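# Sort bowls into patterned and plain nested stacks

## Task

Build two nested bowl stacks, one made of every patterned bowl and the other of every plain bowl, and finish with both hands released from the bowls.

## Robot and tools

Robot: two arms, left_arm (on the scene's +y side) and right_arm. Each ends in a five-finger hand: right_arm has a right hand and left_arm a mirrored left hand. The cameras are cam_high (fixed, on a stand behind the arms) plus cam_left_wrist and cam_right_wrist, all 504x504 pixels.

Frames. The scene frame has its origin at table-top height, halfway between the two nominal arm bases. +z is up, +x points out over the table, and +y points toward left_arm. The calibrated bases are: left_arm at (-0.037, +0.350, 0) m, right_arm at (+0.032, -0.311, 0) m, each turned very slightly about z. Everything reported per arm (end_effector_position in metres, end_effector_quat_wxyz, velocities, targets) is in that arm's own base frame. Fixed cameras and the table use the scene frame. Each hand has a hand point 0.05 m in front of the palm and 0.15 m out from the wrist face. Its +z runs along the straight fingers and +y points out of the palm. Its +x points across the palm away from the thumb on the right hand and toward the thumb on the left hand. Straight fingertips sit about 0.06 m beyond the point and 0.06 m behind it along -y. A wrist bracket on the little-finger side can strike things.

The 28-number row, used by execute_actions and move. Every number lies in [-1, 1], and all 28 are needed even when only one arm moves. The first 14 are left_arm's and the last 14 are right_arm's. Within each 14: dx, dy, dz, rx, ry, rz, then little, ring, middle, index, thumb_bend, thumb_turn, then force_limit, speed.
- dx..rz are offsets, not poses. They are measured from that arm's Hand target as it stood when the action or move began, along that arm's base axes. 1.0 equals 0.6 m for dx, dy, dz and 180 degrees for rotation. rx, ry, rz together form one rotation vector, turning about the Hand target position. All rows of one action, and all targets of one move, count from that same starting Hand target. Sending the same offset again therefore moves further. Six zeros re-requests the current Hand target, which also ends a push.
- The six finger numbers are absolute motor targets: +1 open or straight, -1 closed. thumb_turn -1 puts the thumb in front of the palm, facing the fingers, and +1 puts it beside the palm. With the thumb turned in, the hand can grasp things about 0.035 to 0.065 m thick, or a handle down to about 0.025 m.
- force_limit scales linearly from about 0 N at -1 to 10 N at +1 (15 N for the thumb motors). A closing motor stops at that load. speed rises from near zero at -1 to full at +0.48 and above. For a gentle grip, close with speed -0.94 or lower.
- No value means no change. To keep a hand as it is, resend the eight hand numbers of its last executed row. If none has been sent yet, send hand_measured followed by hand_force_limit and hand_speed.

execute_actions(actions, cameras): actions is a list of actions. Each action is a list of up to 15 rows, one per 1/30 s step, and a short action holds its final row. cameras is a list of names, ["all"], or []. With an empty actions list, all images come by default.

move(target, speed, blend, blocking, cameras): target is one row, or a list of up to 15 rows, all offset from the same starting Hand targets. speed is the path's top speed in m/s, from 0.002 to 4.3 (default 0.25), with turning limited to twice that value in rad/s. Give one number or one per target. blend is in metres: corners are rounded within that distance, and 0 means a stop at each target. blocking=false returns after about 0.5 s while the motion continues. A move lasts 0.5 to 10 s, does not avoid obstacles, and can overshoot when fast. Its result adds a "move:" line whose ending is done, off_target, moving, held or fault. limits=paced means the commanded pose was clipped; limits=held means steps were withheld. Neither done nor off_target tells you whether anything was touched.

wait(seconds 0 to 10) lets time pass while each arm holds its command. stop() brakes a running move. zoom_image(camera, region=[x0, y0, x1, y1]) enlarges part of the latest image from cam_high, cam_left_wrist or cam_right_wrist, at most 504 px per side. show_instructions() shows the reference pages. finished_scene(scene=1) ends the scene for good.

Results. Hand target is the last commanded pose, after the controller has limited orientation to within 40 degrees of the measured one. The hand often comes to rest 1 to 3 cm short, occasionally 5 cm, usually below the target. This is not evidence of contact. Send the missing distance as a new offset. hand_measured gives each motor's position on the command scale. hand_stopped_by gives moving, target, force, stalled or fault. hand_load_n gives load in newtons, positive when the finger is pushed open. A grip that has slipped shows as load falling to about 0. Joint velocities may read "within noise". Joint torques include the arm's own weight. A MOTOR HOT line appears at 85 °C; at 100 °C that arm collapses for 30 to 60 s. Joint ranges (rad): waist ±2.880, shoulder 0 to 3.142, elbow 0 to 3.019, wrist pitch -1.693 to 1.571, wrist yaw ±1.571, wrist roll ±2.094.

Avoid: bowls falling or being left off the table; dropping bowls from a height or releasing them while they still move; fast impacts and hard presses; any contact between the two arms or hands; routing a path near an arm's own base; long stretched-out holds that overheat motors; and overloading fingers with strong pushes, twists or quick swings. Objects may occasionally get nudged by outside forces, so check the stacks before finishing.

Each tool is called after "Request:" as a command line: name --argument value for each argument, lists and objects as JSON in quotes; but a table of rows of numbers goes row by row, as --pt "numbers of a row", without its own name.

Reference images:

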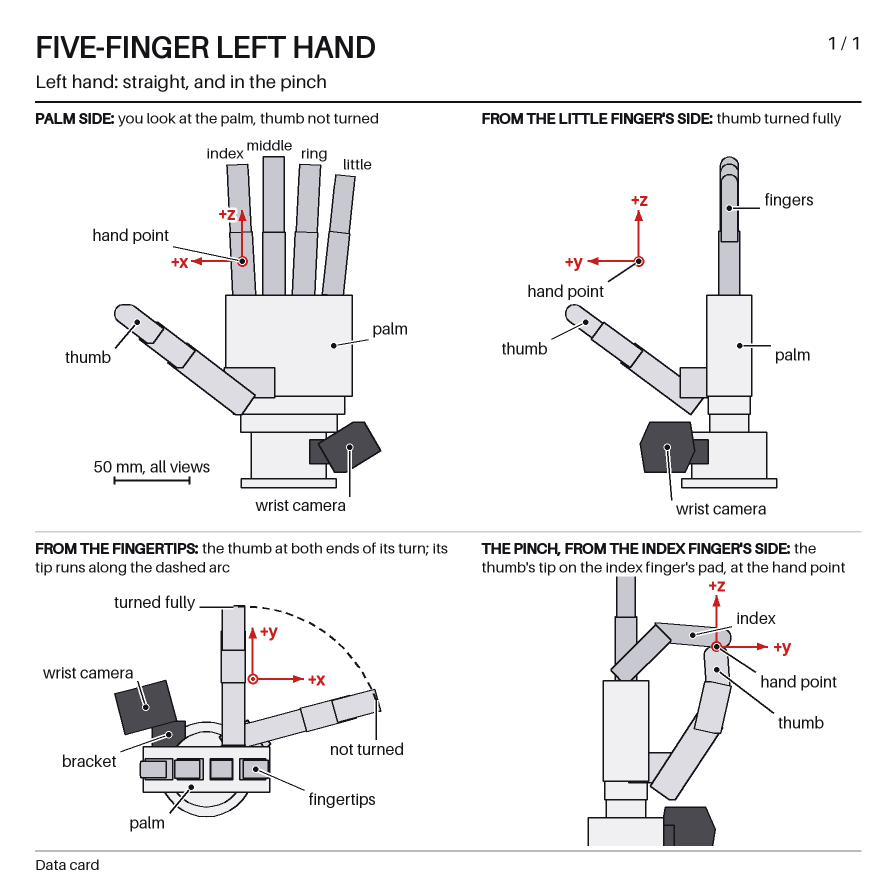

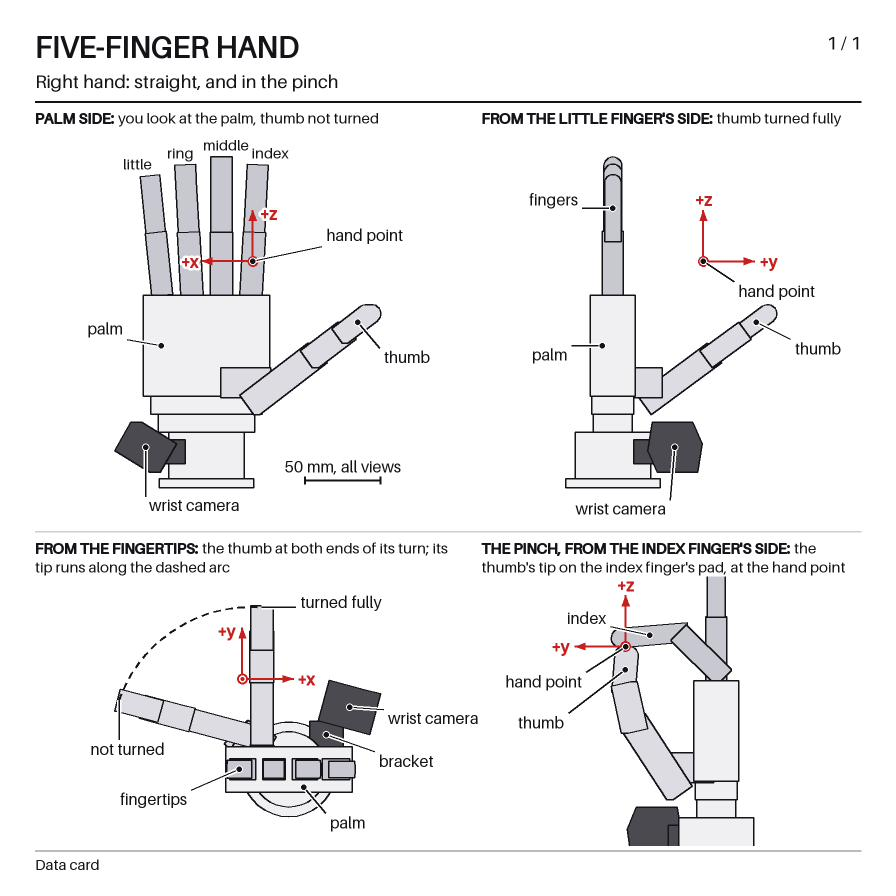

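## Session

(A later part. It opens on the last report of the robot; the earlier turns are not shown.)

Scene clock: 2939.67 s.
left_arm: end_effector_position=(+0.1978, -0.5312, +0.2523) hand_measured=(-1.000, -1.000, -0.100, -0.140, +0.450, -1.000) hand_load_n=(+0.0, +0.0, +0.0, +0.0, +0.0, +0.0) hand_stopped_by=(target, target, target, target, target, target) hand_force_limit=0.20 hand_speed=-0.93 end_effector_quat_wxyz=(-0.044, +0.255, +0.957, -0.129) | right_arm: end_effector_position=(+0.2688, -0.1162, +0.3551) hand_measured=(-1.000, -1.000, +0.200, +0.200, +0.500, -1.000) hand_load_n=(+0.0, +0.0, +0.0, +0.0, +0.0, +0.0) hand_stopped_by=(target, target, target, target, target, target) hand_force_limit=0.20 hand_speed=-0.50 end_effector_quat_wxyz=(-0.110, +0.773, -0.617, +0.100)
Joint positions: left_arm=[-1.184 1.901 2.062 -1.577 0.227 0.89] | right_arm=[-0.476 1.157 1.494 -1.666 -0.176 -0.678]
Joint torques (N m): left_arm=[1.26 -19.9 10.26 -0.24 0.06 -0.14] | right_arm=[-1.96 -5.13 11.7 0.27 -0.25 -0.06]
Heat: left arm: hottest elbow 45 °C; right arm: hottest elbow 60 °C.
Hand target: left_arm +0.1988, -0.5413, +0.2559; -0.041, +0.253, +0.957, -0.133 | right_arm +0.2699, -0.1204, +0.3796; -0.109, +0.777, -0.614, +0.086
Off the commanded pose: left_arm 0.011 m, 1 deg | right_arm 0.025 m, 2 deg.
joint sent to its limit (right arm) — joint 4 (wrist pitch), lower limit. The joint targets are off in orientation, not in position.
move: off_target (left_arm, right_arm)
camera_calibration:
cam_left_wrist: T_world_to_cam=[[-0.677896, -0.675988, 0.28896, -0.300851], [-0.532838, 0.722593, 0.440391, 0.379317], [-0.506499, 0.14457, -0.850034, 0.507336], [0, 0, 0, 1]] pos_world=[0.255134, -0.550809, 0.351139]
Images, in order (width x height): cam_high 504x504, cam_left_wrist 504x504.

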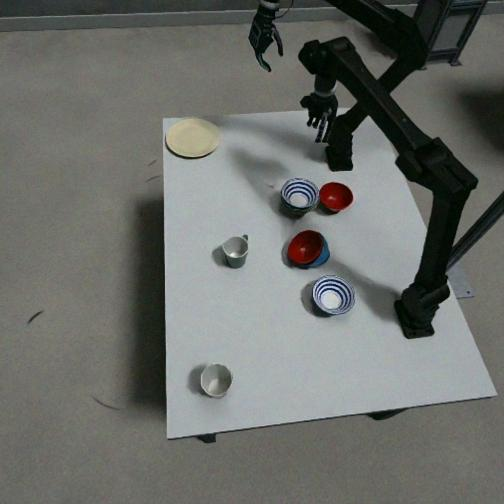

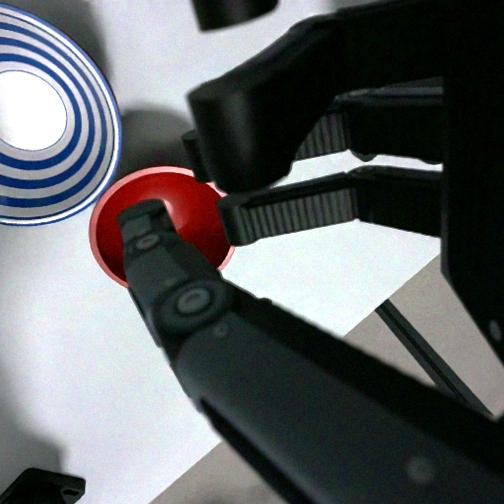

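Request:
move --target '[0.24,0.4604,0.0,0,0,0.494,-1,-1,0.2,0.2,0.5,-1,0.2,-0.5,0,0,0,0,0,0,-1,-1,0.2,0.2,0.5,-1,0.2,-0.5]' --speed 0.18 --cameras '["cam_high","cam_left_wrist"]'

Scene clock: 3038.23 s.
left_arm: end_effector_position=(+0.3425, -0.2670, +0.2592) hand_measured=(-1.000, -1.000, +0.200, +0.200, +0.500, -1.000) hand_load_n=(+0.0, +0.0, +0.0, +0.0, +0.0, +0.0) hand_stopped_by=(target, target, target, target, target, target) hand_force_limit=0.20 hand_speed=-0.50 end_effector_quat_wxyz=(+0.063, -0.483, +0.865, -0.122) | right_arm: end_effector_position=(+0.2688, -0.1162, +0.3551) hand_measured=(-1.000, -1.000, +0.200, +0.200, +0.500, -1.000) hand_load_n=(+0.0, +0.0, +0.0, +0.0, +0.0, +0.0) hand_stopped_by=(target, target, target, target, target, target) hand_force_limit=0.20 hand_speed=-0.50 end_effector_quat_wxyz=(-0.110, +0.773, -0.617, +0.100)
Joint positions: left_arm=[-0.585 1.429 1.477 -1.343 0 -0.033] | right_arm=[-0.476 1.157 1.494 -1.666 -0.176 -0.678]
Joint torques (N m): left_arm=[2.08 -14.92 6.56 0.96 -0.07 -0.13] | right_arm=[-1.85 -5.3 11.73 0.27 -0.25 -0.09]
Heat: left arm: hottest elbow 46 °C; right arm: hottest elbow 60 °C.
Hand target: left_arm +0.3429, -0.2651, +0.2559; +0.064, -0.490, +0.861, -0.124 | right_arm +0.2699, -0.1204, +0.3796; -0.109, +0.777, -0.614, +0.086
Off the commanded pose: left_arm 0.004 m, 1 deg | right_arm 0.025 m, 2 deg.
joint sent to its limit (right arm) — joint 4 (wrist pitch), lower limit. The joint targets are off in orientation, not in position.
move: off_target (right_arm)
camera_calibration:
cam_left_wrist: T_world_to_cam=[[0.653103, -0.700306, 0.288146, -0.488203], [-0.741407, -0.513852, 0.431592, 0.00607656], [-0.154182, -0.495508, -0.85481, 0.257858], [0, 0, 0, 1]] pos_world=[0.363109, -0.210998, 0.358471]
Images, in order (width x height): cam_high 504x504, cam_left_wrist 504x504.

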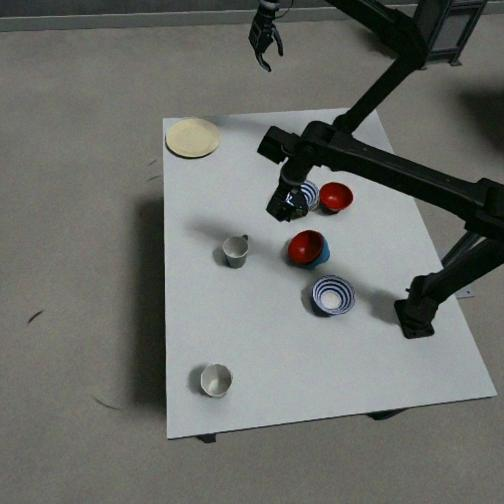

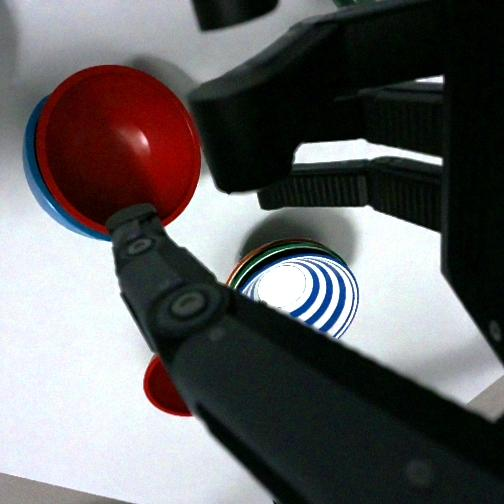

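Request:
zoom_image --camera "cam_left_wrist" --region '[0, 40, 240, 280]'

Request:
zoom_image --camera "cam_high" --region '[277, 215, 340, 278]'

Scaled by 2.100 from the camera's 504x504 image, which has a finer 720x720 frame.

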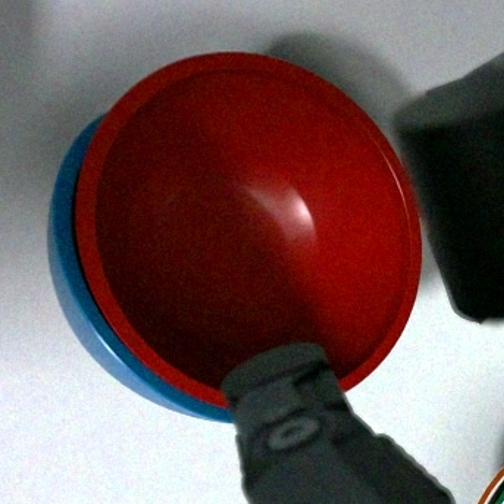

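Scaled by 8.000 from the camera's 504x504 image, which has a finer 720x720 frame.

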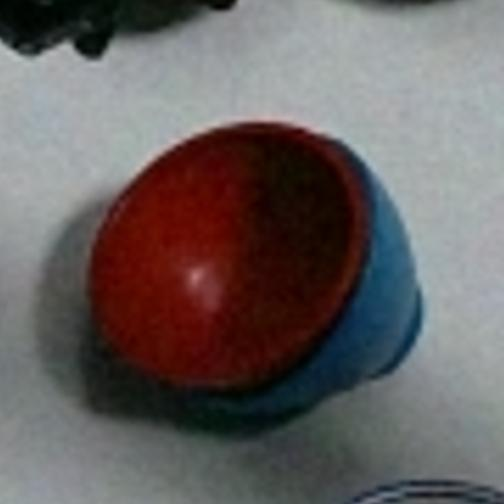

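Request:
zoom_image --camera "cam_left_wrist" --region '[10, 80, 130, 250]'

Scaled by 2.965 from the camera's 504x504 image, which has a finer 720x720 frame.

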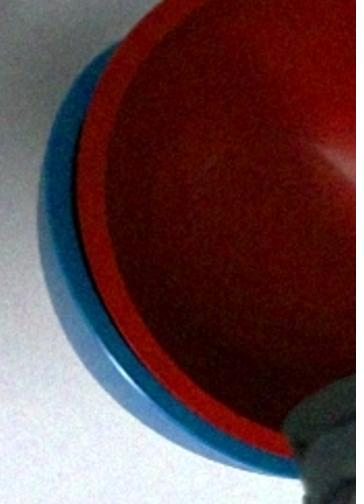

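Request:
move --target '[-0.1417,0.0235,-0.15,0,0,0.111,-1,-1,0.4,0.4,0.6,-1,0.2,-0.5,0,0,0,0,0,0,-1,-1,0.2,0.2,0.5,-1,0.2,-0.5]' --speed 0.15 --cameras '["cam_high","cam_left_wrist"]'

Scene clock: 3302.40 s.
left_arm: end_effector_position=(+0.2608, -0.2487, +0.1680) hand_measured=(-1.000, -1.000, +0.400, +0.400, +0.600, -1.000) hand_load_n=(+0.0, +0.0, +0.0, +0.5, +0.0, +0.0) hand_stopped_by=(target, target, target, target, target, target) hand_force_limit=0.20 hand_speed=-0.50 end_effector_quat_wxyz=(+0.084, -0.631, +0.764, -0.107) | right_arm: end_effector_position=(+0.2688, -0.1162, +0.3551) hand_measured=(-1.000, -1.000, +0.200, +0.200, +0.500, -1.000) hand_load_n=(-0.5, +0.0, -0.5, +0.0, +0.0, +0.0) hand_stopped_by=(target, target, target, target, target, target) hand_force_limit=0.20 hand_speed=-0.50 end_effector_quat_wxyz=(-0.110, +0.773, -0.617, +0.100)
Joint positions: left_arm=[-0.674 1.219 1.043 -1.15 -0.119 -0.47] | right_arm=[-0.476 1.157 1.494 -1.666 -0.176 -0.678]
Joint torques (N m): left_arm=[1.08 -11.22 6.6 0.88 -0.2 -0.11] | right_arm=[-1.61 -5.19 11.7 0.24 -0.23 -0.08]
Heat: left arm: hottest elbow 39 °C; right arm: hottest elbow 62 °C.
Hand target: left_arm +0.2578, -0.2509, +0.1658; +0.084, -0.632, +0.763, -0.110 | right_arm +0.2699, -0.1204, +0.3796; -0.109, +0.777, -0.614, +0.086
Off the commanded pose: left_arm 0.004 m, 0 deg | right_arm 0.025 m, 2 deg.
joint sent to its limit (right arm) — joint 4 (wrist pitch), lower limit. The joint targets are off in orientation, not in position.
move: off_target (right_arm)
camera_calibration:
cam_left_wrist: T_world_to_cam=[[0.860205, -0.422919, 0.284934, -0.380318], [-0.509065, -0.745051, 0.43099, -0.12372], [0.0300166, -0.515789, -0.856189, 0.123681], [0, 0, 0, 1]] pos_world=[0.260458, -0.189229, 0.267582]
Images, in order (width x height): cam_high 504x504, cam_left_wrist 504x504.

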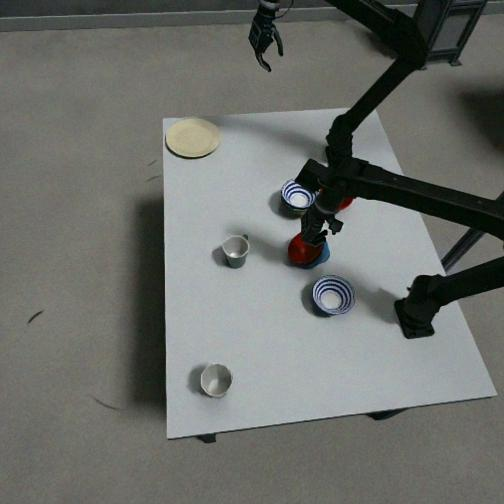

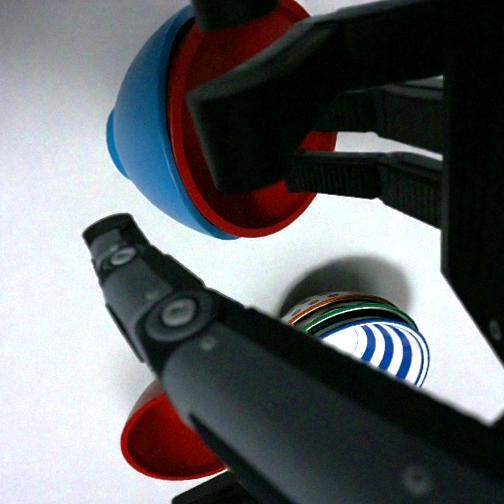

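Request:
zoom_image --camera "cam_left_wrist" --region '[90, 0, 350, 260]'

Scaled by 1.938 from the camera's 504x504 image, which has a finer 720x720 frame.

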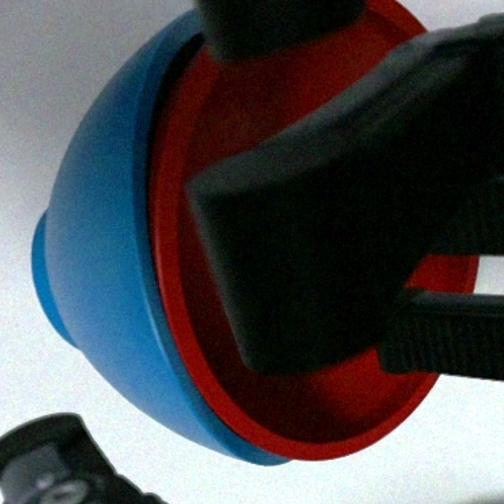

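Request:
move --target '[0.0187,0.0125,-0.075,0,0,0,-1,-1,0.2,0.2,0.65,-1,0.2,-0.5,0,0,0,0,0,0,-1,-1,0.2,0.2,0.5,-1,0.2,-0.5]' --speed 0.1 --cameras '["cam_left_wrist"]'

Scene clock: 3354.17 s.
left_arm: end_effector_position=(+0.2683, -0.2474, +0.1291) hand_measured=(-1.000, -1.000, +0.200, +0.200, +0.650, -1.000) hand_load_n=(+0.0, +0.0, +0.0, +0.5, +0.0, +0.0) hand_stopped_by=(target, target, target, target, target, target) hand_force_limit=0.20 hand_speed=-0.50 end_effector_quat_wxyz=(+0.085, -0.632, +0.761, -0.117) | right_arm: end_effector_position=(+0.2688, -0.1162, +0.3551) hand_measured=(-1.000, -1.000, +0.200, +0.200, +0.500, -1.000) hand_load_n=(+0.0, +0.0, +0.0, +0.0, +0.0, +0.0) hand_stopped_by=(target, target, target, target, target, target) hand_force_limit=0.20 hand_speed=-0.50 end_effector_quat_wxyz=(-0.110, +0.773, -0.617, +0.100)
Joint positions: left_arm=[-0.657 1.242 0.956 -1.018 -0.114 -0.457] | right_arm=[-0.476 1.157 1.494 -1.666 -0.176 -0.678]
Joint torques (N m): left_arm=[2.26 -9.7 6.41 0.9 -0.02 0.04] | right_arm=[-1.73 -5.25 11.7 0.23 -0.24 -0.08]
Heat: left arm: hottest elbow 40 °C; right arm: hottest elbow 62 °C.
Hand target: left_arm +0.2691, -0.2434, +0.1209; +0.084, -0.632, +0.763, -0.111 | right_arm +0.2699, -0.1204, +0.3796; -0.109, +0.777, -0.614, +0.086
Off the commanded pose: left_arm 0.009 m, 1 deg | right_arm 0.025 m, 2 deg.
joint sent to its limit (right arm) — joint 4 (wrist pitch), lower limit. The joint targets are off in orientation, not in position.
move: off_target (right_arm)
camera_calibration:
cam_left_wrist: T_world_to_cam=[[0.857092, -0.416188, 0.303614, -0.374973], [-0.513225, -0.740899, 0.433207, -0.100277], [0.0446517, -0.52712, -0.848617, 0.0829976], [0, 0, 0, 1]] pos_world=[0.266216, -0.186605, 0.227721]
Images, in order (width x height): cam_left_wrist 504x504.

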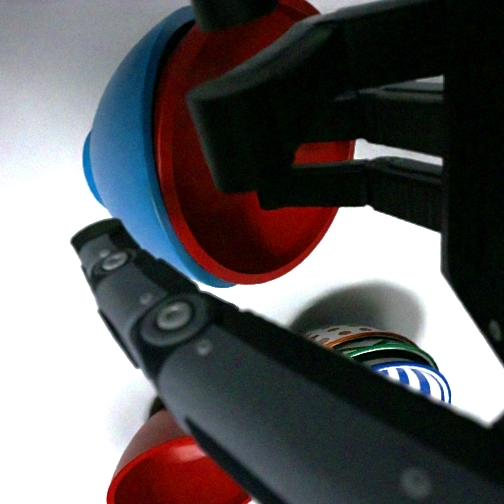

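Request:
move --target '[0.003,0.007,-0.078,0,0,0,-1,-1,0.2,0.2,0.65,-1,0.2,-0.5,0,0,0,0,0,0,-1,-1,0.2,0.2,0.5,-1,0.2,-0.5]' --speed 0.06 --cameras '["cam_left_wrist","cam_high"]'

Scene clock: 3371.80 s.
left_arm: end_effector_position=(+0.2700, -0.2455, +0.0895) hand_measured=(-1.000, -1.000, +0.200, +0.200, +0.652, -1.000) hand_load_n=(+0.0, +0.0, +0.0, +0.0, +5.0, -1.0) hand_stopped_by=(target, target, target, target, target, target) hand_force_limit=0.20 hand_speed=-0.50 end_effector_quat_wxyz=(+0.083, -0.629, +0.763, -0.121) | right_arm: end_effector_position=(+0.2688, -0.1162, +0.3551) hand_measured=(-1.000, -1.000, +0.200, +0.200, +0.500, -1.000) hand_load_n=(+0.0, +0.0, +0.0, +0.0, +0.0, +0.0) hand_stopped_by=(target, target, target, target, target, target) hand_force_limit=0.20 hand_speed=-0.50 end_effector_quat_wxyz=(-0.110, +0.773, -0.617, +0.100)
Joint positions: left_arm=[-0.646 1.277 0.875 -0.893 -0.105 -0.44] | right_arm=[-0.476 1.157 1.494 -1.666 -0.176 -0.678]
Joint torques (N m): left_arm=[2.32 -9.11 5.59 1.5 -0.29 0] | right_arm=[-1.96 -5.07 11.71 0.21 -0.24 -0.07]
Heat: left arm: hottest elbow 39 °C; right arm: hottest elbow 62 °C.
Hand target: left_arm +0.2708, -0.2392, +0.0741; +0.084, -0.632, +0.763, -0.111 | right_arm +0.2699, -0.1204, +0.3796; -0.109, +0.777, -0.614, +0.086
Off the commanded pose: left_arm 0.017 m, 1 deg | right_arm 0.025 m, 2 deg.
joint sent to its limit (right arm) — joint 4 (wrist pitch), lower limit. The joint targets are off in orientation, not in position.
move: off_target (left_arm, right_arm)
camera_calibration:
cam_left_wrist: T_world_to_cam=[[0.852949, -0.420622, 0.30912, -0.364118], [-0.520272, -0.733105, 0.438035, -0.0773876], [0.0423706, -0.534448, -0.844139, 0.0488471], [0, 0, 0, 1]] pos_world=[0.268242, -0.183783, 0.187688]
Images, in order (width x height): cam_high 504x504, cam_left_wrist 504x504.

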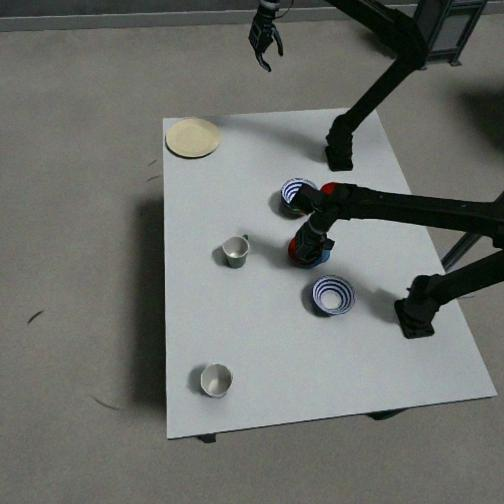

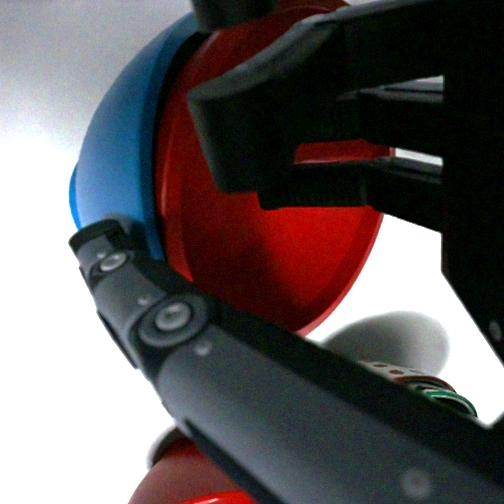

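Request:
move --target '[-0.045,0.008,0.02,0,0,0,-1,-1,0.2,0.2,0.9,-1,0.2,-0.5,0,0,0,0,0,0,-1,-1,0.2,0.2,0.5,-1,0.2,-0.5]' --speed 0.05 --cameras '["cam_left_wrist","cam_high"]'

Scene clock: 3389.43 s.
left_arm: end_effector_position=(+0.2530, -0.2368, +0.0917) hand_measured=(-1.000, -1.000, +0.200, +0.200, +0.900, -1.000) hand_load_n=(+0.0, +0.0, +0.0, +0.0, +0.0, +0.0) hand_stopped_by=(target, target, target, target, target, target) hand_force_limit=0.20 hand_speed=-0.50 end_effector_quat_wxyz=(+0.087, -0.631, +0.761, -0.121) | right_arm: end_effector_position=(+0.2688, -0.1162, +0.3551) hand_measured=(-1.000, -1.000, +0.200, +0.200, +0.500, -1.000) hand_load_n=(+0.0, +0.0, +0.0, +0.0, +0.0, +0.0) hand_stopped_by=(target, target, target, target, target, target) hand_force_limit=0.20 hand_speed=-0.50 end_effector_quat_wxyz=(-0.110, +0.773, -0.617, +0.100)
Joint positions: left_arm=[-0.661 1.22 0.834 -0.908 -0.116 -0.458] | right_arm=[-0.476 1.157 1.494 -1.666 -0.176 -0.678]
Joint torques (N m): left_arm=[0.91 -10.17 6.11 0.03 -0.19 -0.13] | right_arm=[-1.9 -5.25 11.69 0.25 -0.23 -0.08]
Heat: left arm: hottest elbow 39 °C; right arm: hottest elbow 62 °C.
Hand target: left_arm +0.2438, -0.2345, +0.0861; +0.084, -0.632, +0.763, -0.111 | right_arm +0.2699, -0.1204, +0.3796; -0.109, +0.777, -0.614, +0.086
Off the commanded pose: left_arm 0.011 m, 1 deg | right_arm 0.025 m, 2 deg.
joint sent to its limit (right arm) — joint 4 (wrist pitch), lower limit. The joint targets are off in orientation, not in position.
move: off_target (left_arm, right_arm)
camera_calibration:
cam_left_wrist: T_world_to_cam=[[0.853693, -0.416817, 0.312204, -0.346228], [-0.51835, -0.737893, 0.432235, -0.08199], [0.0502108, -0.530827, -0.845991, 0.0550432], [0, 0, 0, 1]] pos_world=[0.250309, -0.175595, 0.190099]
Images, in order (width x height): cam_high 504x504, cam_left_wrist 504x504.

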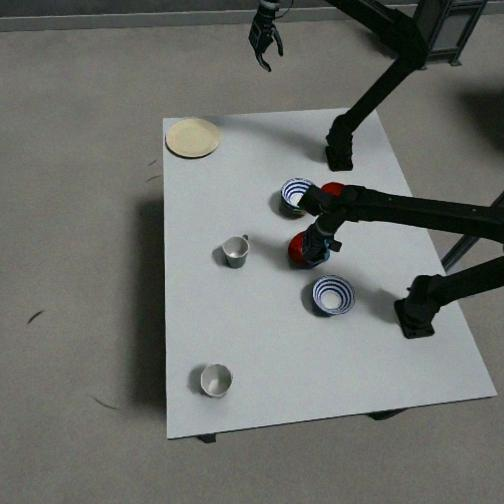

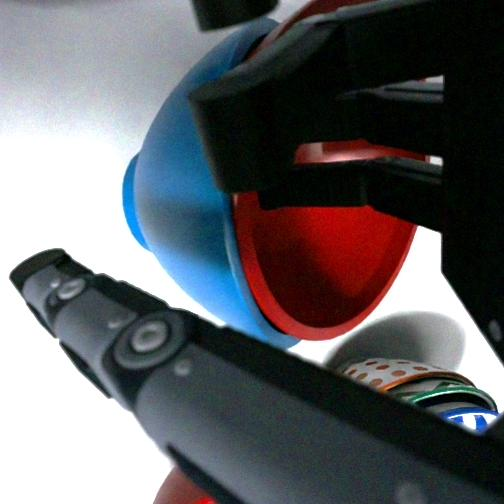

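Request:
zoom_image --camera "cam_left_wrist" --region '[120, 0, 470, 350]'

Scaled by 1.440 from the camera's 504x504 image, which has a finer 720x720 frame.

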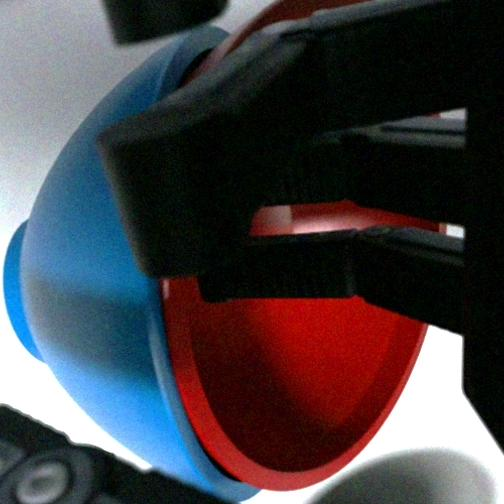

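Request:
move --target '[-0.05,0.024,0.0,0,0,0,-1,-1,0.2,0.2,0.9,-1,0.2,-0.5,0,0,0,0,0,0,-1,-1,0.2,0.2,0.5,-1,0.2,-0.5]' --speed 0.04 --cameras '["cam_left_wrist","cam_high"]'

Scene clock: 3417.63 s.
left_arm: end_effector_position=(+0.2225, -0.2219, +0.0902) hand_measured=(-1.000, -1.000, +0.200, +0.200, +0.900, -1.000) hand_load_n=(+0.0, +0.0, +0.0, +1.0, +0.0, +0.0) hand_stopped_by=(target, target, target, target, target, target) hand_force_limit=0.20 hand_speed=-0.50 end_effector_quat_wxyz=(+0.087, -0.632, +0.761, -0.118) | right_arm: end_effector_position=(+0.2688, -0.1162, +0.3551) hand_measured=(-1.000, -1.000, +0.200, +0.200, +0.500, -1.000) hand_load_n=(+0.0, +0.0, +0.0, +0.0, +0.0, +0.0) hand_stopped_by=(target, target, target, target, target, target) hand_force_limit=0.20 hand_speed=-0.50 end_effector_quat_wxyz=(-0.110, +0.773, -0.617, +0.100)
Joint positions: left_arm=[-0.684 1.13 0.761 -0.934 -0.124 -0.482] | right_arm=[-0.476 1.157 1.494 -1.666 -0.176 -0.678]
Joint torques (N m): left_arm=[0.73 -8.76 6.17 0.05 -0.18 -0.19] | right_arm=[-1.73 -5.42 11.74 0.24 -0.23 -0.08]
Heat: left arm: hottest elbow 38 °C; right arm: hottest elbow 62 °C.
Hand target: left_arm +0.2138, -0.2201, +0.0862; +0.084, -0.632, +0.763, -0.111 | right_arm +0.2699, -0.1204, +0.3796; -0.109, +0.777, -0.614, +0.086
Off the commanded pose: left_arm 0.010 m, 1 deg | right_arm 0.025 m, 2 deg.
joint sent to its limit (right arm) — joint 4 (wrist pitch), lower limit. The joint targets are off in orientation, not in position.
move: off_target (right_arm)
camera_calibration:
cam_left_wrist: T_world_to_cam=[[0.855533, -0.416506, 0.307547, -0.31344], [-0.515525, -0.740269, 0.431551, -0.0871965], [0.0479236, -0.527755, -0.848044, 0.0646048], [0, 0, 0, 1]] pos_world=[0.22011, -0.161003, 0.188815]
Images, in order (width x height): cam_high 504x504, cam_left_wrist 504x504.

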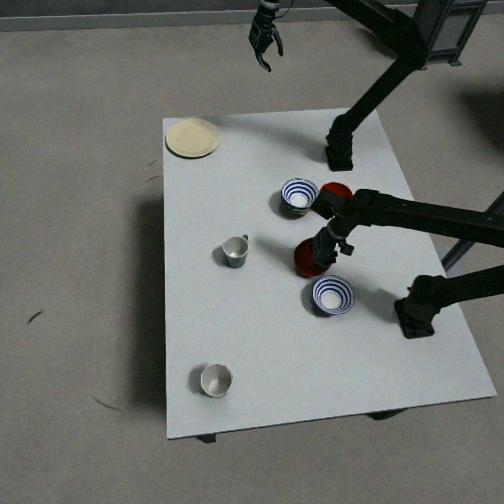

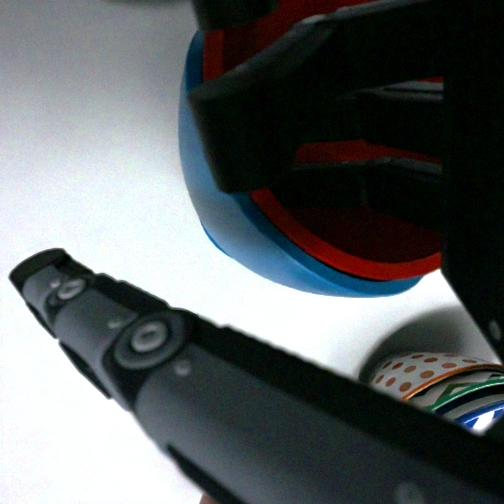

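Request:
zoom_image --camera "cam_high" --region '[270, 215, 370, 315]'

Request:
zoom_image --camera "cam_left_wrist" --region '[150, 0, 500, 350]'

Scaled by 5.040 from the camera's 504x504 image, which has a finer 720x720 frame.

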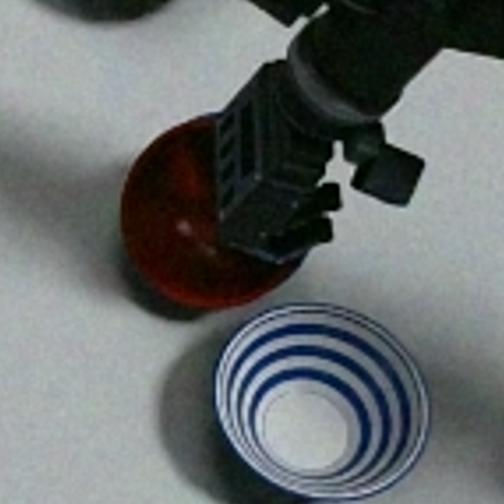

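Scaled by 1.440 from the camera's 504x504 image, which has a finer 720x720 frame.

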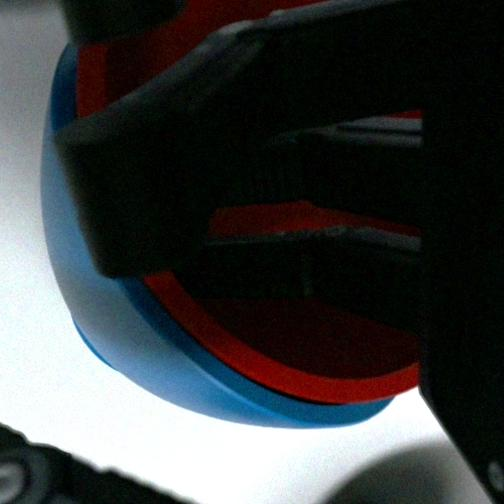

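Request:
move --target '[-0.028,0.0,-0.004,0,0,0,-1,-1,0.2,0.2,0.5,-1,0.2,-0.5,0,0,0,0,0,0,-1,-1,0.2,0.2,0.5,-1,0.2,-0.5]' --speed 0.04 --cameras '["cam_left_wrist","cam_high"]'

Request:
zoom_image --camera "cam_left_wrist" --region '[100, 0, 450, 350]'

Scene clock: 3461.93 s.
left_arm: end_effector_position=(+0.2050, -0.2222, +0.0873) hand_measured=(-1.000, -1.000, +0.200, +0.200, +0.500, -1.000) hand_load_n=(+0.0, +0.0, +0.0, +0.0, +0.0, +0.0) hand_stopped_by=(target, target, target, target, target, target) hand_force_limit=0.20 hand_speed=-0.50 end_effector_quat_wxyz=(+0.086, -0.631, +0.762, -0.117) | right_arm: end_effector_position=(+0.2688, -0.1162, +0.3551) hand_measured=(-1.000, -1.000, +0.200, +0.200, +0.500, -1.000) hand_load_n=(+0.0, +0.0, +0.0, +0.0, +0.0, +0.0) hand_stopped_by=(target, target, target, target, target, target) hand_force_limit=0.20 hand_speed=-0.50 end_effector_quat_wxyz=(-0.110, +0.773, -0.617, +0.100)
Joint positions: left_arm=[-0.724 1.096 0.73 -0.944 -0.133 -0.519] | right_arm=[-0.476 1.157 1.494 -1.666 -0.176 -0.678]
Joint torques (N m): left_arm=[0.85 -8.41 6.22 0.08 -0.15 -0.13] | right_arm=[-1.9 -5.3 11.7 0.23 -0.22 -0.07]
Heat: left arm: hottest elbow 37 °C; right arm: hottest elbow 63 °C.
Hand target: left_arm +0.1970, -0.2201, +0.0837; +0.084, -0.632, +0.763, -0.111 | right_arm +0.2699, -0.1204, +0.3796; -0.109, +0.777, -0.614, +0.086
Off the commanded pose: left_arm 0.009 m, 1 deg | right_arm 0.025 m, 2 deg.
joint sent to its limit (right arm) — joint 4 (wrist pitch), lower limit. The joint targets are off in orientation, not in position.
move: off_target (right_arm)
camera_calibration:
cam_left_wrist: T_world_to_cam=[[0.855615, -0.418077, 0.305179, -0.297785], [-0.515616, -0.740159, 0.431631, -0.0951809], [0.0454262, -0.526665, -0.848858, 0.0636865], [0, 0, 0, 1]] pos_world=[0.202819, -0.161405, 0.186022]
Images, in order (width x height): cam_high 504x504, cam_left_wrist 504x504.

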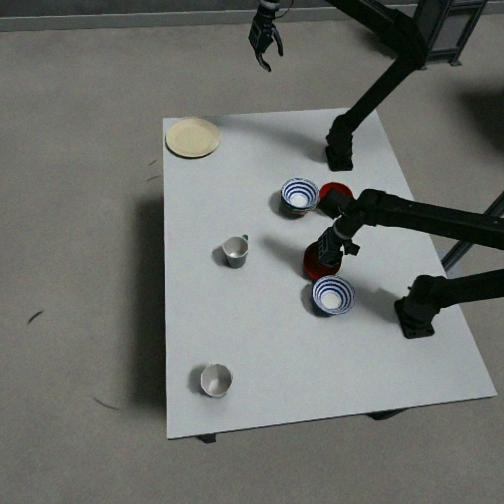

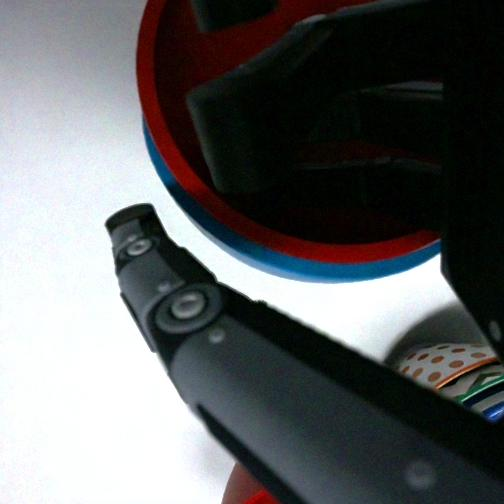

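Scaled by 1.440 from the camera's 504x504 image, which has a finer 720x720 frame.

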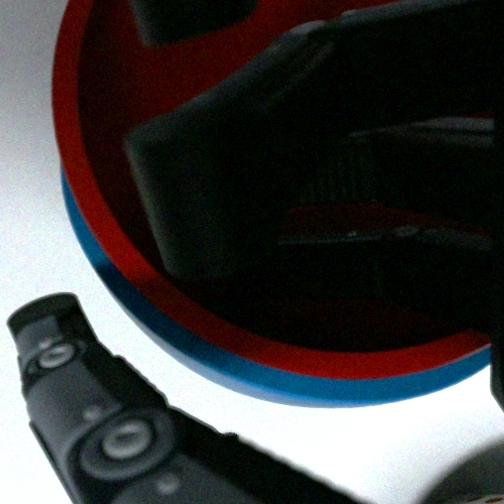

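Request:
zoom_image --camera "cam_high" --region '[280, 225, 370, 315]'

Scaled by 5.600 from the camera's 504x504 image, which has a finer 720x720 frame.

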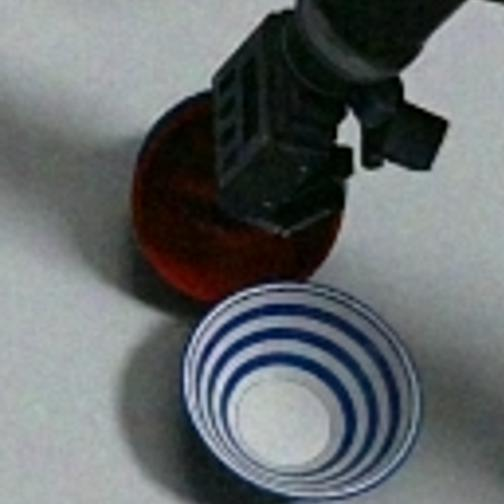

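Request:
move --target '[-0.028,0.0,-0.01,0,0,0,-1,-1,0.2,0.2,0.5,-1,0.2,-0.5,0,0,0,0,0,0,-1,-1,0.2,0.2,0.5,-1,0.2,-0.5]' --speed 0.04 --cameras '["cam_left_wrist","cam_high"]'

Request:
zoom_image --camera "cam_high" --region '[280, 225, 370, 315]'

Scene clock: 3511.47 s.
left_arm: end_effector_position=(+0.1881, -0.2224, +0.0817) hand_measured=(-1.000, -1.000, +0.200, +0.200, +0.500, -1.000) hand_load_n=(+0.0, +0.0, +0.0, +0.0, +0.0, +0.0) hand_stopped_by=(target, target, target, target, target, target) hand_force_limit=0.20 hand_speed=-0.50 end_effector_quat_wxyz=(+0.086, -0.632, +0.762, -0.117) | right_arm: end_effector_position=(+0.2688, -0.1162, +0.3551) hand_measured=(-1.000, -1.000, +0.200, +0.200, +0.500, -1.000) hand_load_n=(+0.0, +0.5, +0.0, +0.0, +0.0, +0.0) hand_stopped_by=(target, target, target, target, target, target) hand_force_limit=0.20 hand_speed=-0.50 end_effector_quat_wxyz=(-0.110, +0.773, -0.617, +0.100)
Joint positions: left_arm=[-0.765 1.066 0.694 -0.944 -0.144 -0.561] | right_arm=[-0.476 1.157 1.494 -1.666 -0.176 -0.678]
Joint torques (N m): left_arm=[0.85 -7.77 6.16 0.09 -0.15 -0.13] | right_arm=[-2.08 -5.42 11.77 0.23 -0.23 -0.07]
Heat: left arm: hottest elbow 39 °C; right arm: hottest elbow 63 °C.
Hand target: left_arm +0.1802, -0.2200, +0.0776; +0.084, -0.632, +0.763, -0.111 | right_arm +0.2699, -0.1204, +0.3796; -0.109, +0.777, -0.614, +0.086
Off the commanded pose: left_arm 0.009 m, 1 deg | right_arm 0.025 m, 2 deg.
joint sent to its limit (right arm) — joint 4 (wrist pitch), lower limit. The joint targets are off in orientation, not in position.
move: off_target (right_arm)
camera_calibration:
cam_left_wrist: T_world_to_cam=[[0.855817, -0.41746, 0.305457, -0.281726], [-0.515236, -0.74036, 0.431739, -0.101823], [0.0459145, -0.526872, -0.848703, 0.0593895], [0, 0, 0, 1]] pos_world=[0.185916, -0.161704, 0.18042]
Images, in order (width x height): cam_high 504x504, cam_left_wrist 504x504.

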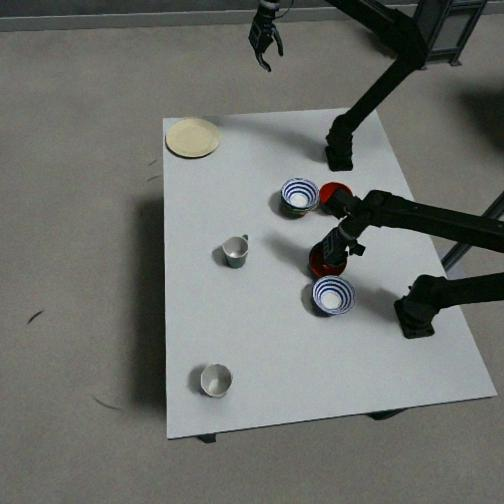

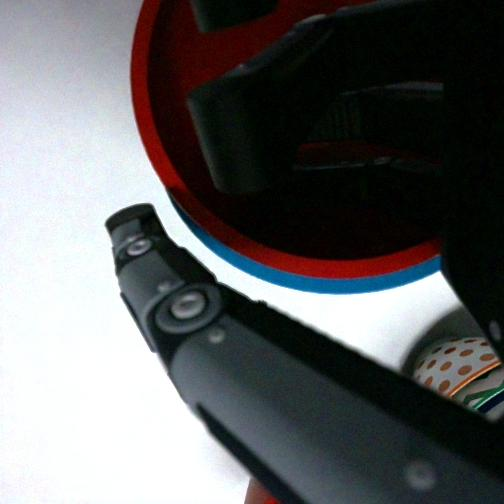

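Scaled by 5.600 from the camera's 504x504 image, which has a finer 720x720 frame.

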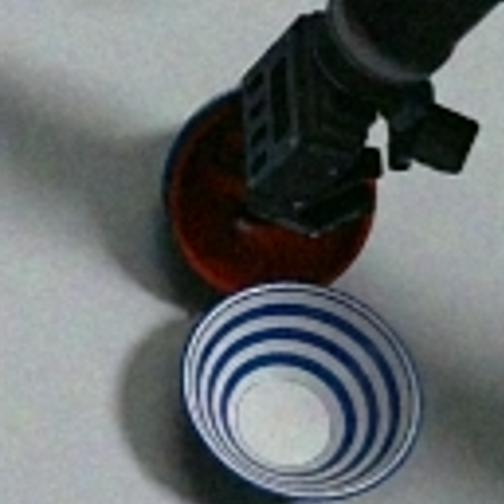

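Request:
move --pt "0.06 0.0 0.02 0 0 0 -1 -1 0.2 0.2 0.7 -1 0.2 -0.5 0 0 0 0 0 0 -1 -1 0.2 0.2 0.5 -1 0.2 -0.5" --pt "0.1 0.0 0.28 0 0 0 -1 -1 0.2 0.2 0.7 -1 0.2 -0.5 0 0 0 0 0 0 -1 -1 0.2 0.2 0.5 -1 0.2 -0.5" --speed 0.08 --cameras '["cam_left_wrist","cam_high"]'

Request:
zoom_image --camera "cam_high" --region '[280, 225, 370, 315]'

Scene clock: 3529.73 s.
left_arm: end_effector_position=(+0.2288, -0.2159, +0.2295) hand_measured=(-1.000, -1.000, +0.200, +0.200, +0.700, -1.000) hand_load_n=(+0.0, +0.0, +0.0, +0.0, -0.5, +0.0) hand_stopped_by=(target, target, target, target, target, target) hand_force_limit=0.20 hand_speed=-0.50 end_effector_quat_wxyz=(+0.081, -0.632, +0.764, -0.098) | right_arm: end_effector_position=(+0.2688, -0.1162, +0.3551) hand_measured=(-1.000, -1.000, +0.200, +0.200, +0.500, -1.000) hand_load_n=(+0.0, +0.0, +0.0, +0.0, +0.0, +0.0) hand_stopped_by=(target, target, target, target, target, target) hand_force_limit=0.20 hand_speed=-0.50 end_effector_quat_wxyz=(-0.110, +0.773, -0.617, +0.100)
Joint positions: left_arm=[-0.654 1.095 1.112 -1.359 -0.114 -0.453] | right_arm=[-0.476 1.157 1.494 -1.666 -0.176 -0.678]
Joint torques (N m): left_arm=[2.43 -7.41 10.85 -0.01 -0.01 0.05] | right_arm=[-1.67 -5.48 11.7 0.25 -0.25 -0.06]
Heat: left arm: hottest elbow 39 °C; right arm: hottest elbow 63 °C.
Hand target: left_arm +0.2402, -0.2200, +0.2457; +0.084, -0.632, +0.763, -0.111 | right_arm +0.2699, -0.1204, +0.3796; -0.109, +0.777, -0.614, +0.086
Off the commanded pose: left_arm 0.020 m, 2 deg | right_arm 0.025 m, 2 deg.
joint sent to its limit (right arm) — joint 4 (wrist pitch), lower limit. The joint targets are off in orientation, not in position.
move: off_target (left_arm, right_arm)
camera_calibration:
cam_left_wrist: T_world_to_cam=[[0.865186, -0.424455, 0.267005, -0.353795], [-0.501147, -0.750433, 0.43093, -0.144907], [0.0174592, -0.506644, -0.861979, 0.200263], [0, 0, 0, 1]] pos_world=[0.229983, -0.157451, 0.329532]
Images, in order (width x height): cam_high 504x504, cam_left_wrist 504x504.

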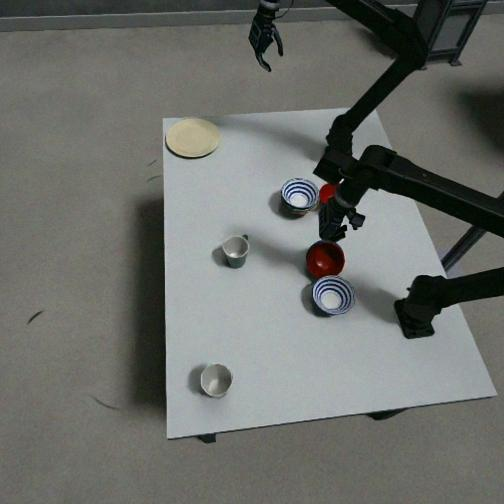

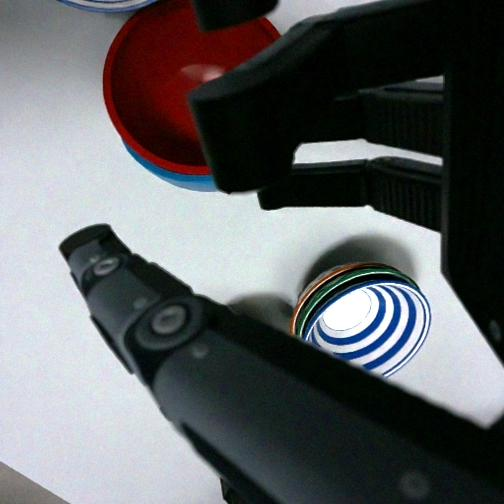

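Scaled by 5.600 from the camera's 504x504 image, which has a finer 720x720 frame.

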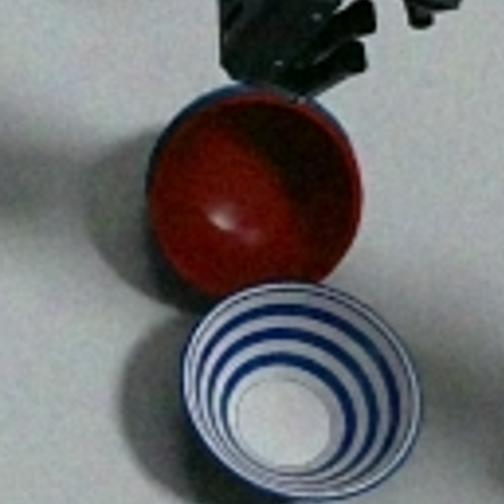

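Request:
zoom_image --camera "cam_left_wrist" --region '[50, 0, 300, 250]'

Scaled by 2.016 from the camera's 504x504 image, which has a finer 720x720 frame.

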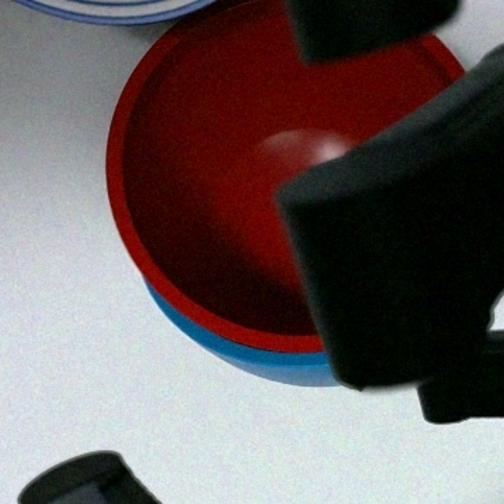

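Request:
move --target '[0.03,0.02,0.0,0,0,0.389,-1,-1,0.2,0.2,0.7,-1,0.2,-0.5,0,0,0,0,0,0,-1,-1,0.2,0.2,0.5,-1,0.2,-0.5]' --speed 0.25 --cameras '["cam_left_wrist","cam_high"]'

Request:
zoom_image --camera "cam_high" --region '[280, 225, 370, 315]'

Scene clock: 3600.23 s.
left_arm: end_effector_position=(+0.2494, -0.1972, +0.2288) hand_measured=(-1.000, -1.000, +0.200, +0.200, +0.700, -1.000) hand_load_n=(+0.0, +0.0, +0.0, +0.0, +0.0, +0.0) hand_stopped_by=(target, target, target, target, target, target) hand_force_limit=0.20 hand_speed=-0.50 end_effector_quat_wxyz=(-0.137, +0.954, -0.264, +0.027) | right_arm: end_effector_position=(+0.2688, -0.1162, +0.3551) hand_measured=(-1.000, -1.000, +0.200, +0.200, +0.500, -1.000) hand_load_n=(+0.0, +0.0, +0.0, +0.0, +0.0, +0.0) hand_stopped_by=(target, target, target, target, target, target) hand_force_limit=0.20 hand_speed=-0.50 end_effector_quat_wxyz=(-0.110, +0.773, -0.617, +0.100)
Joint positions: left_arm=[-0.665 1.107 1.125 -1.646 -0.275 -1.705] | right_arm=[-0.476 1.157 1.494 -1.666 -0.176 -0.678]
Joint torques (N m): left_arm=[0.73 -6.95 10.63 -0.57 -0.31 -0.14] | right_arm=[-1.85 -5.3 11.71 0.24 -0.24 -0.09]
Heat: left arm: hottest elbow 48 °C; right arm: hottest elbow 63 °C.
Hand target: left_arm +0.2582, -0.2080, +0.2456; -0.132, +0.955, -0.262, +0.042 | right_arm +0.2699, -0.1204, +0.3796; -0.109, +0.777, -0.614, +0.086
Off the commanded pose: left_arm 0.022 m, 2 deg | right_arm 0.025 m, 2 deg.
joint sent to its limit (right arm) — joint 4 (wrist pitch), lower limit. The joint targets are off in orientation, not in position.
move: off_target (left_arm, right_arm)
camera_calibration:
cam_left_wrist: T_world_to_cam=[[0.695441, 0.659819, 0.284607, -0.111331], [0.536414, -0.740227, 0.405369, -0.371249], [0.478144, -0.129243, -0.86872, 0.169891], [0, 0, 0, 1]] pos_world=[0.195335, -0.179394, 0.329766]
Images, in order (width x height): cam_high 504x504, cam_left_wrist 504x504.

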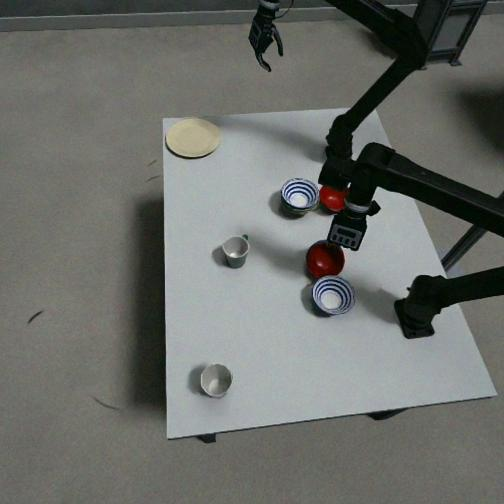

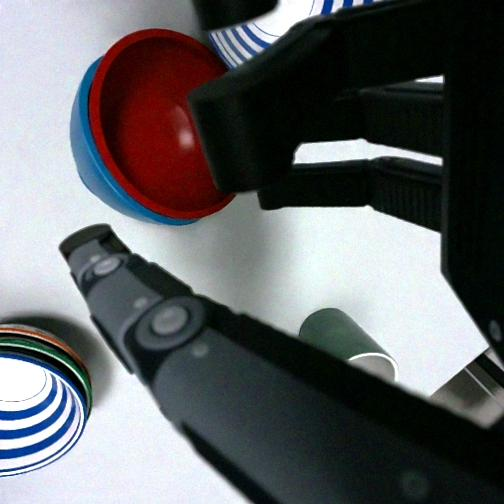

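Scaled by 5.600 from the camera's 504x504 image, which has a finer 720x720 frame.

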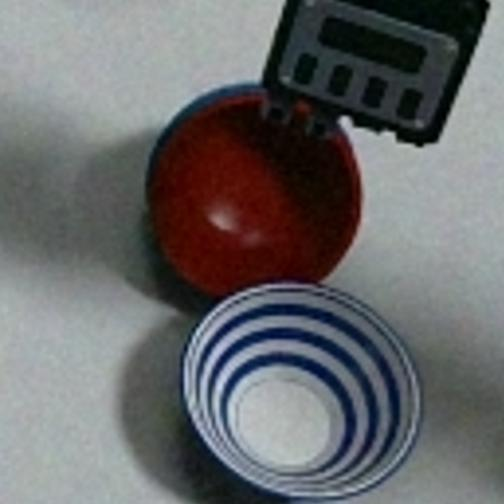

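Request:
zoom_image --camera "cam_left_wrist" --region '[40, 0, 280, 240]'

Scaled by 2.100 from the camera's 504x504 image, which has a finer 720x720 frame.

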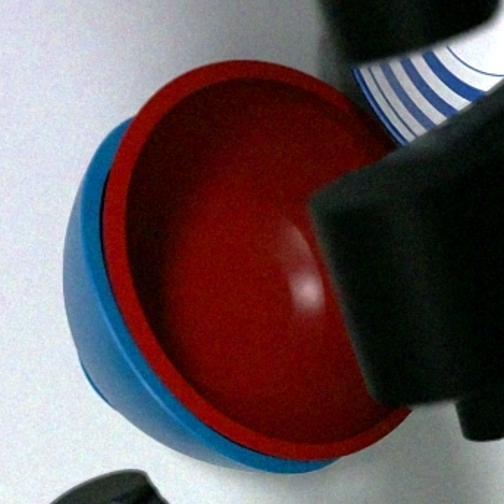

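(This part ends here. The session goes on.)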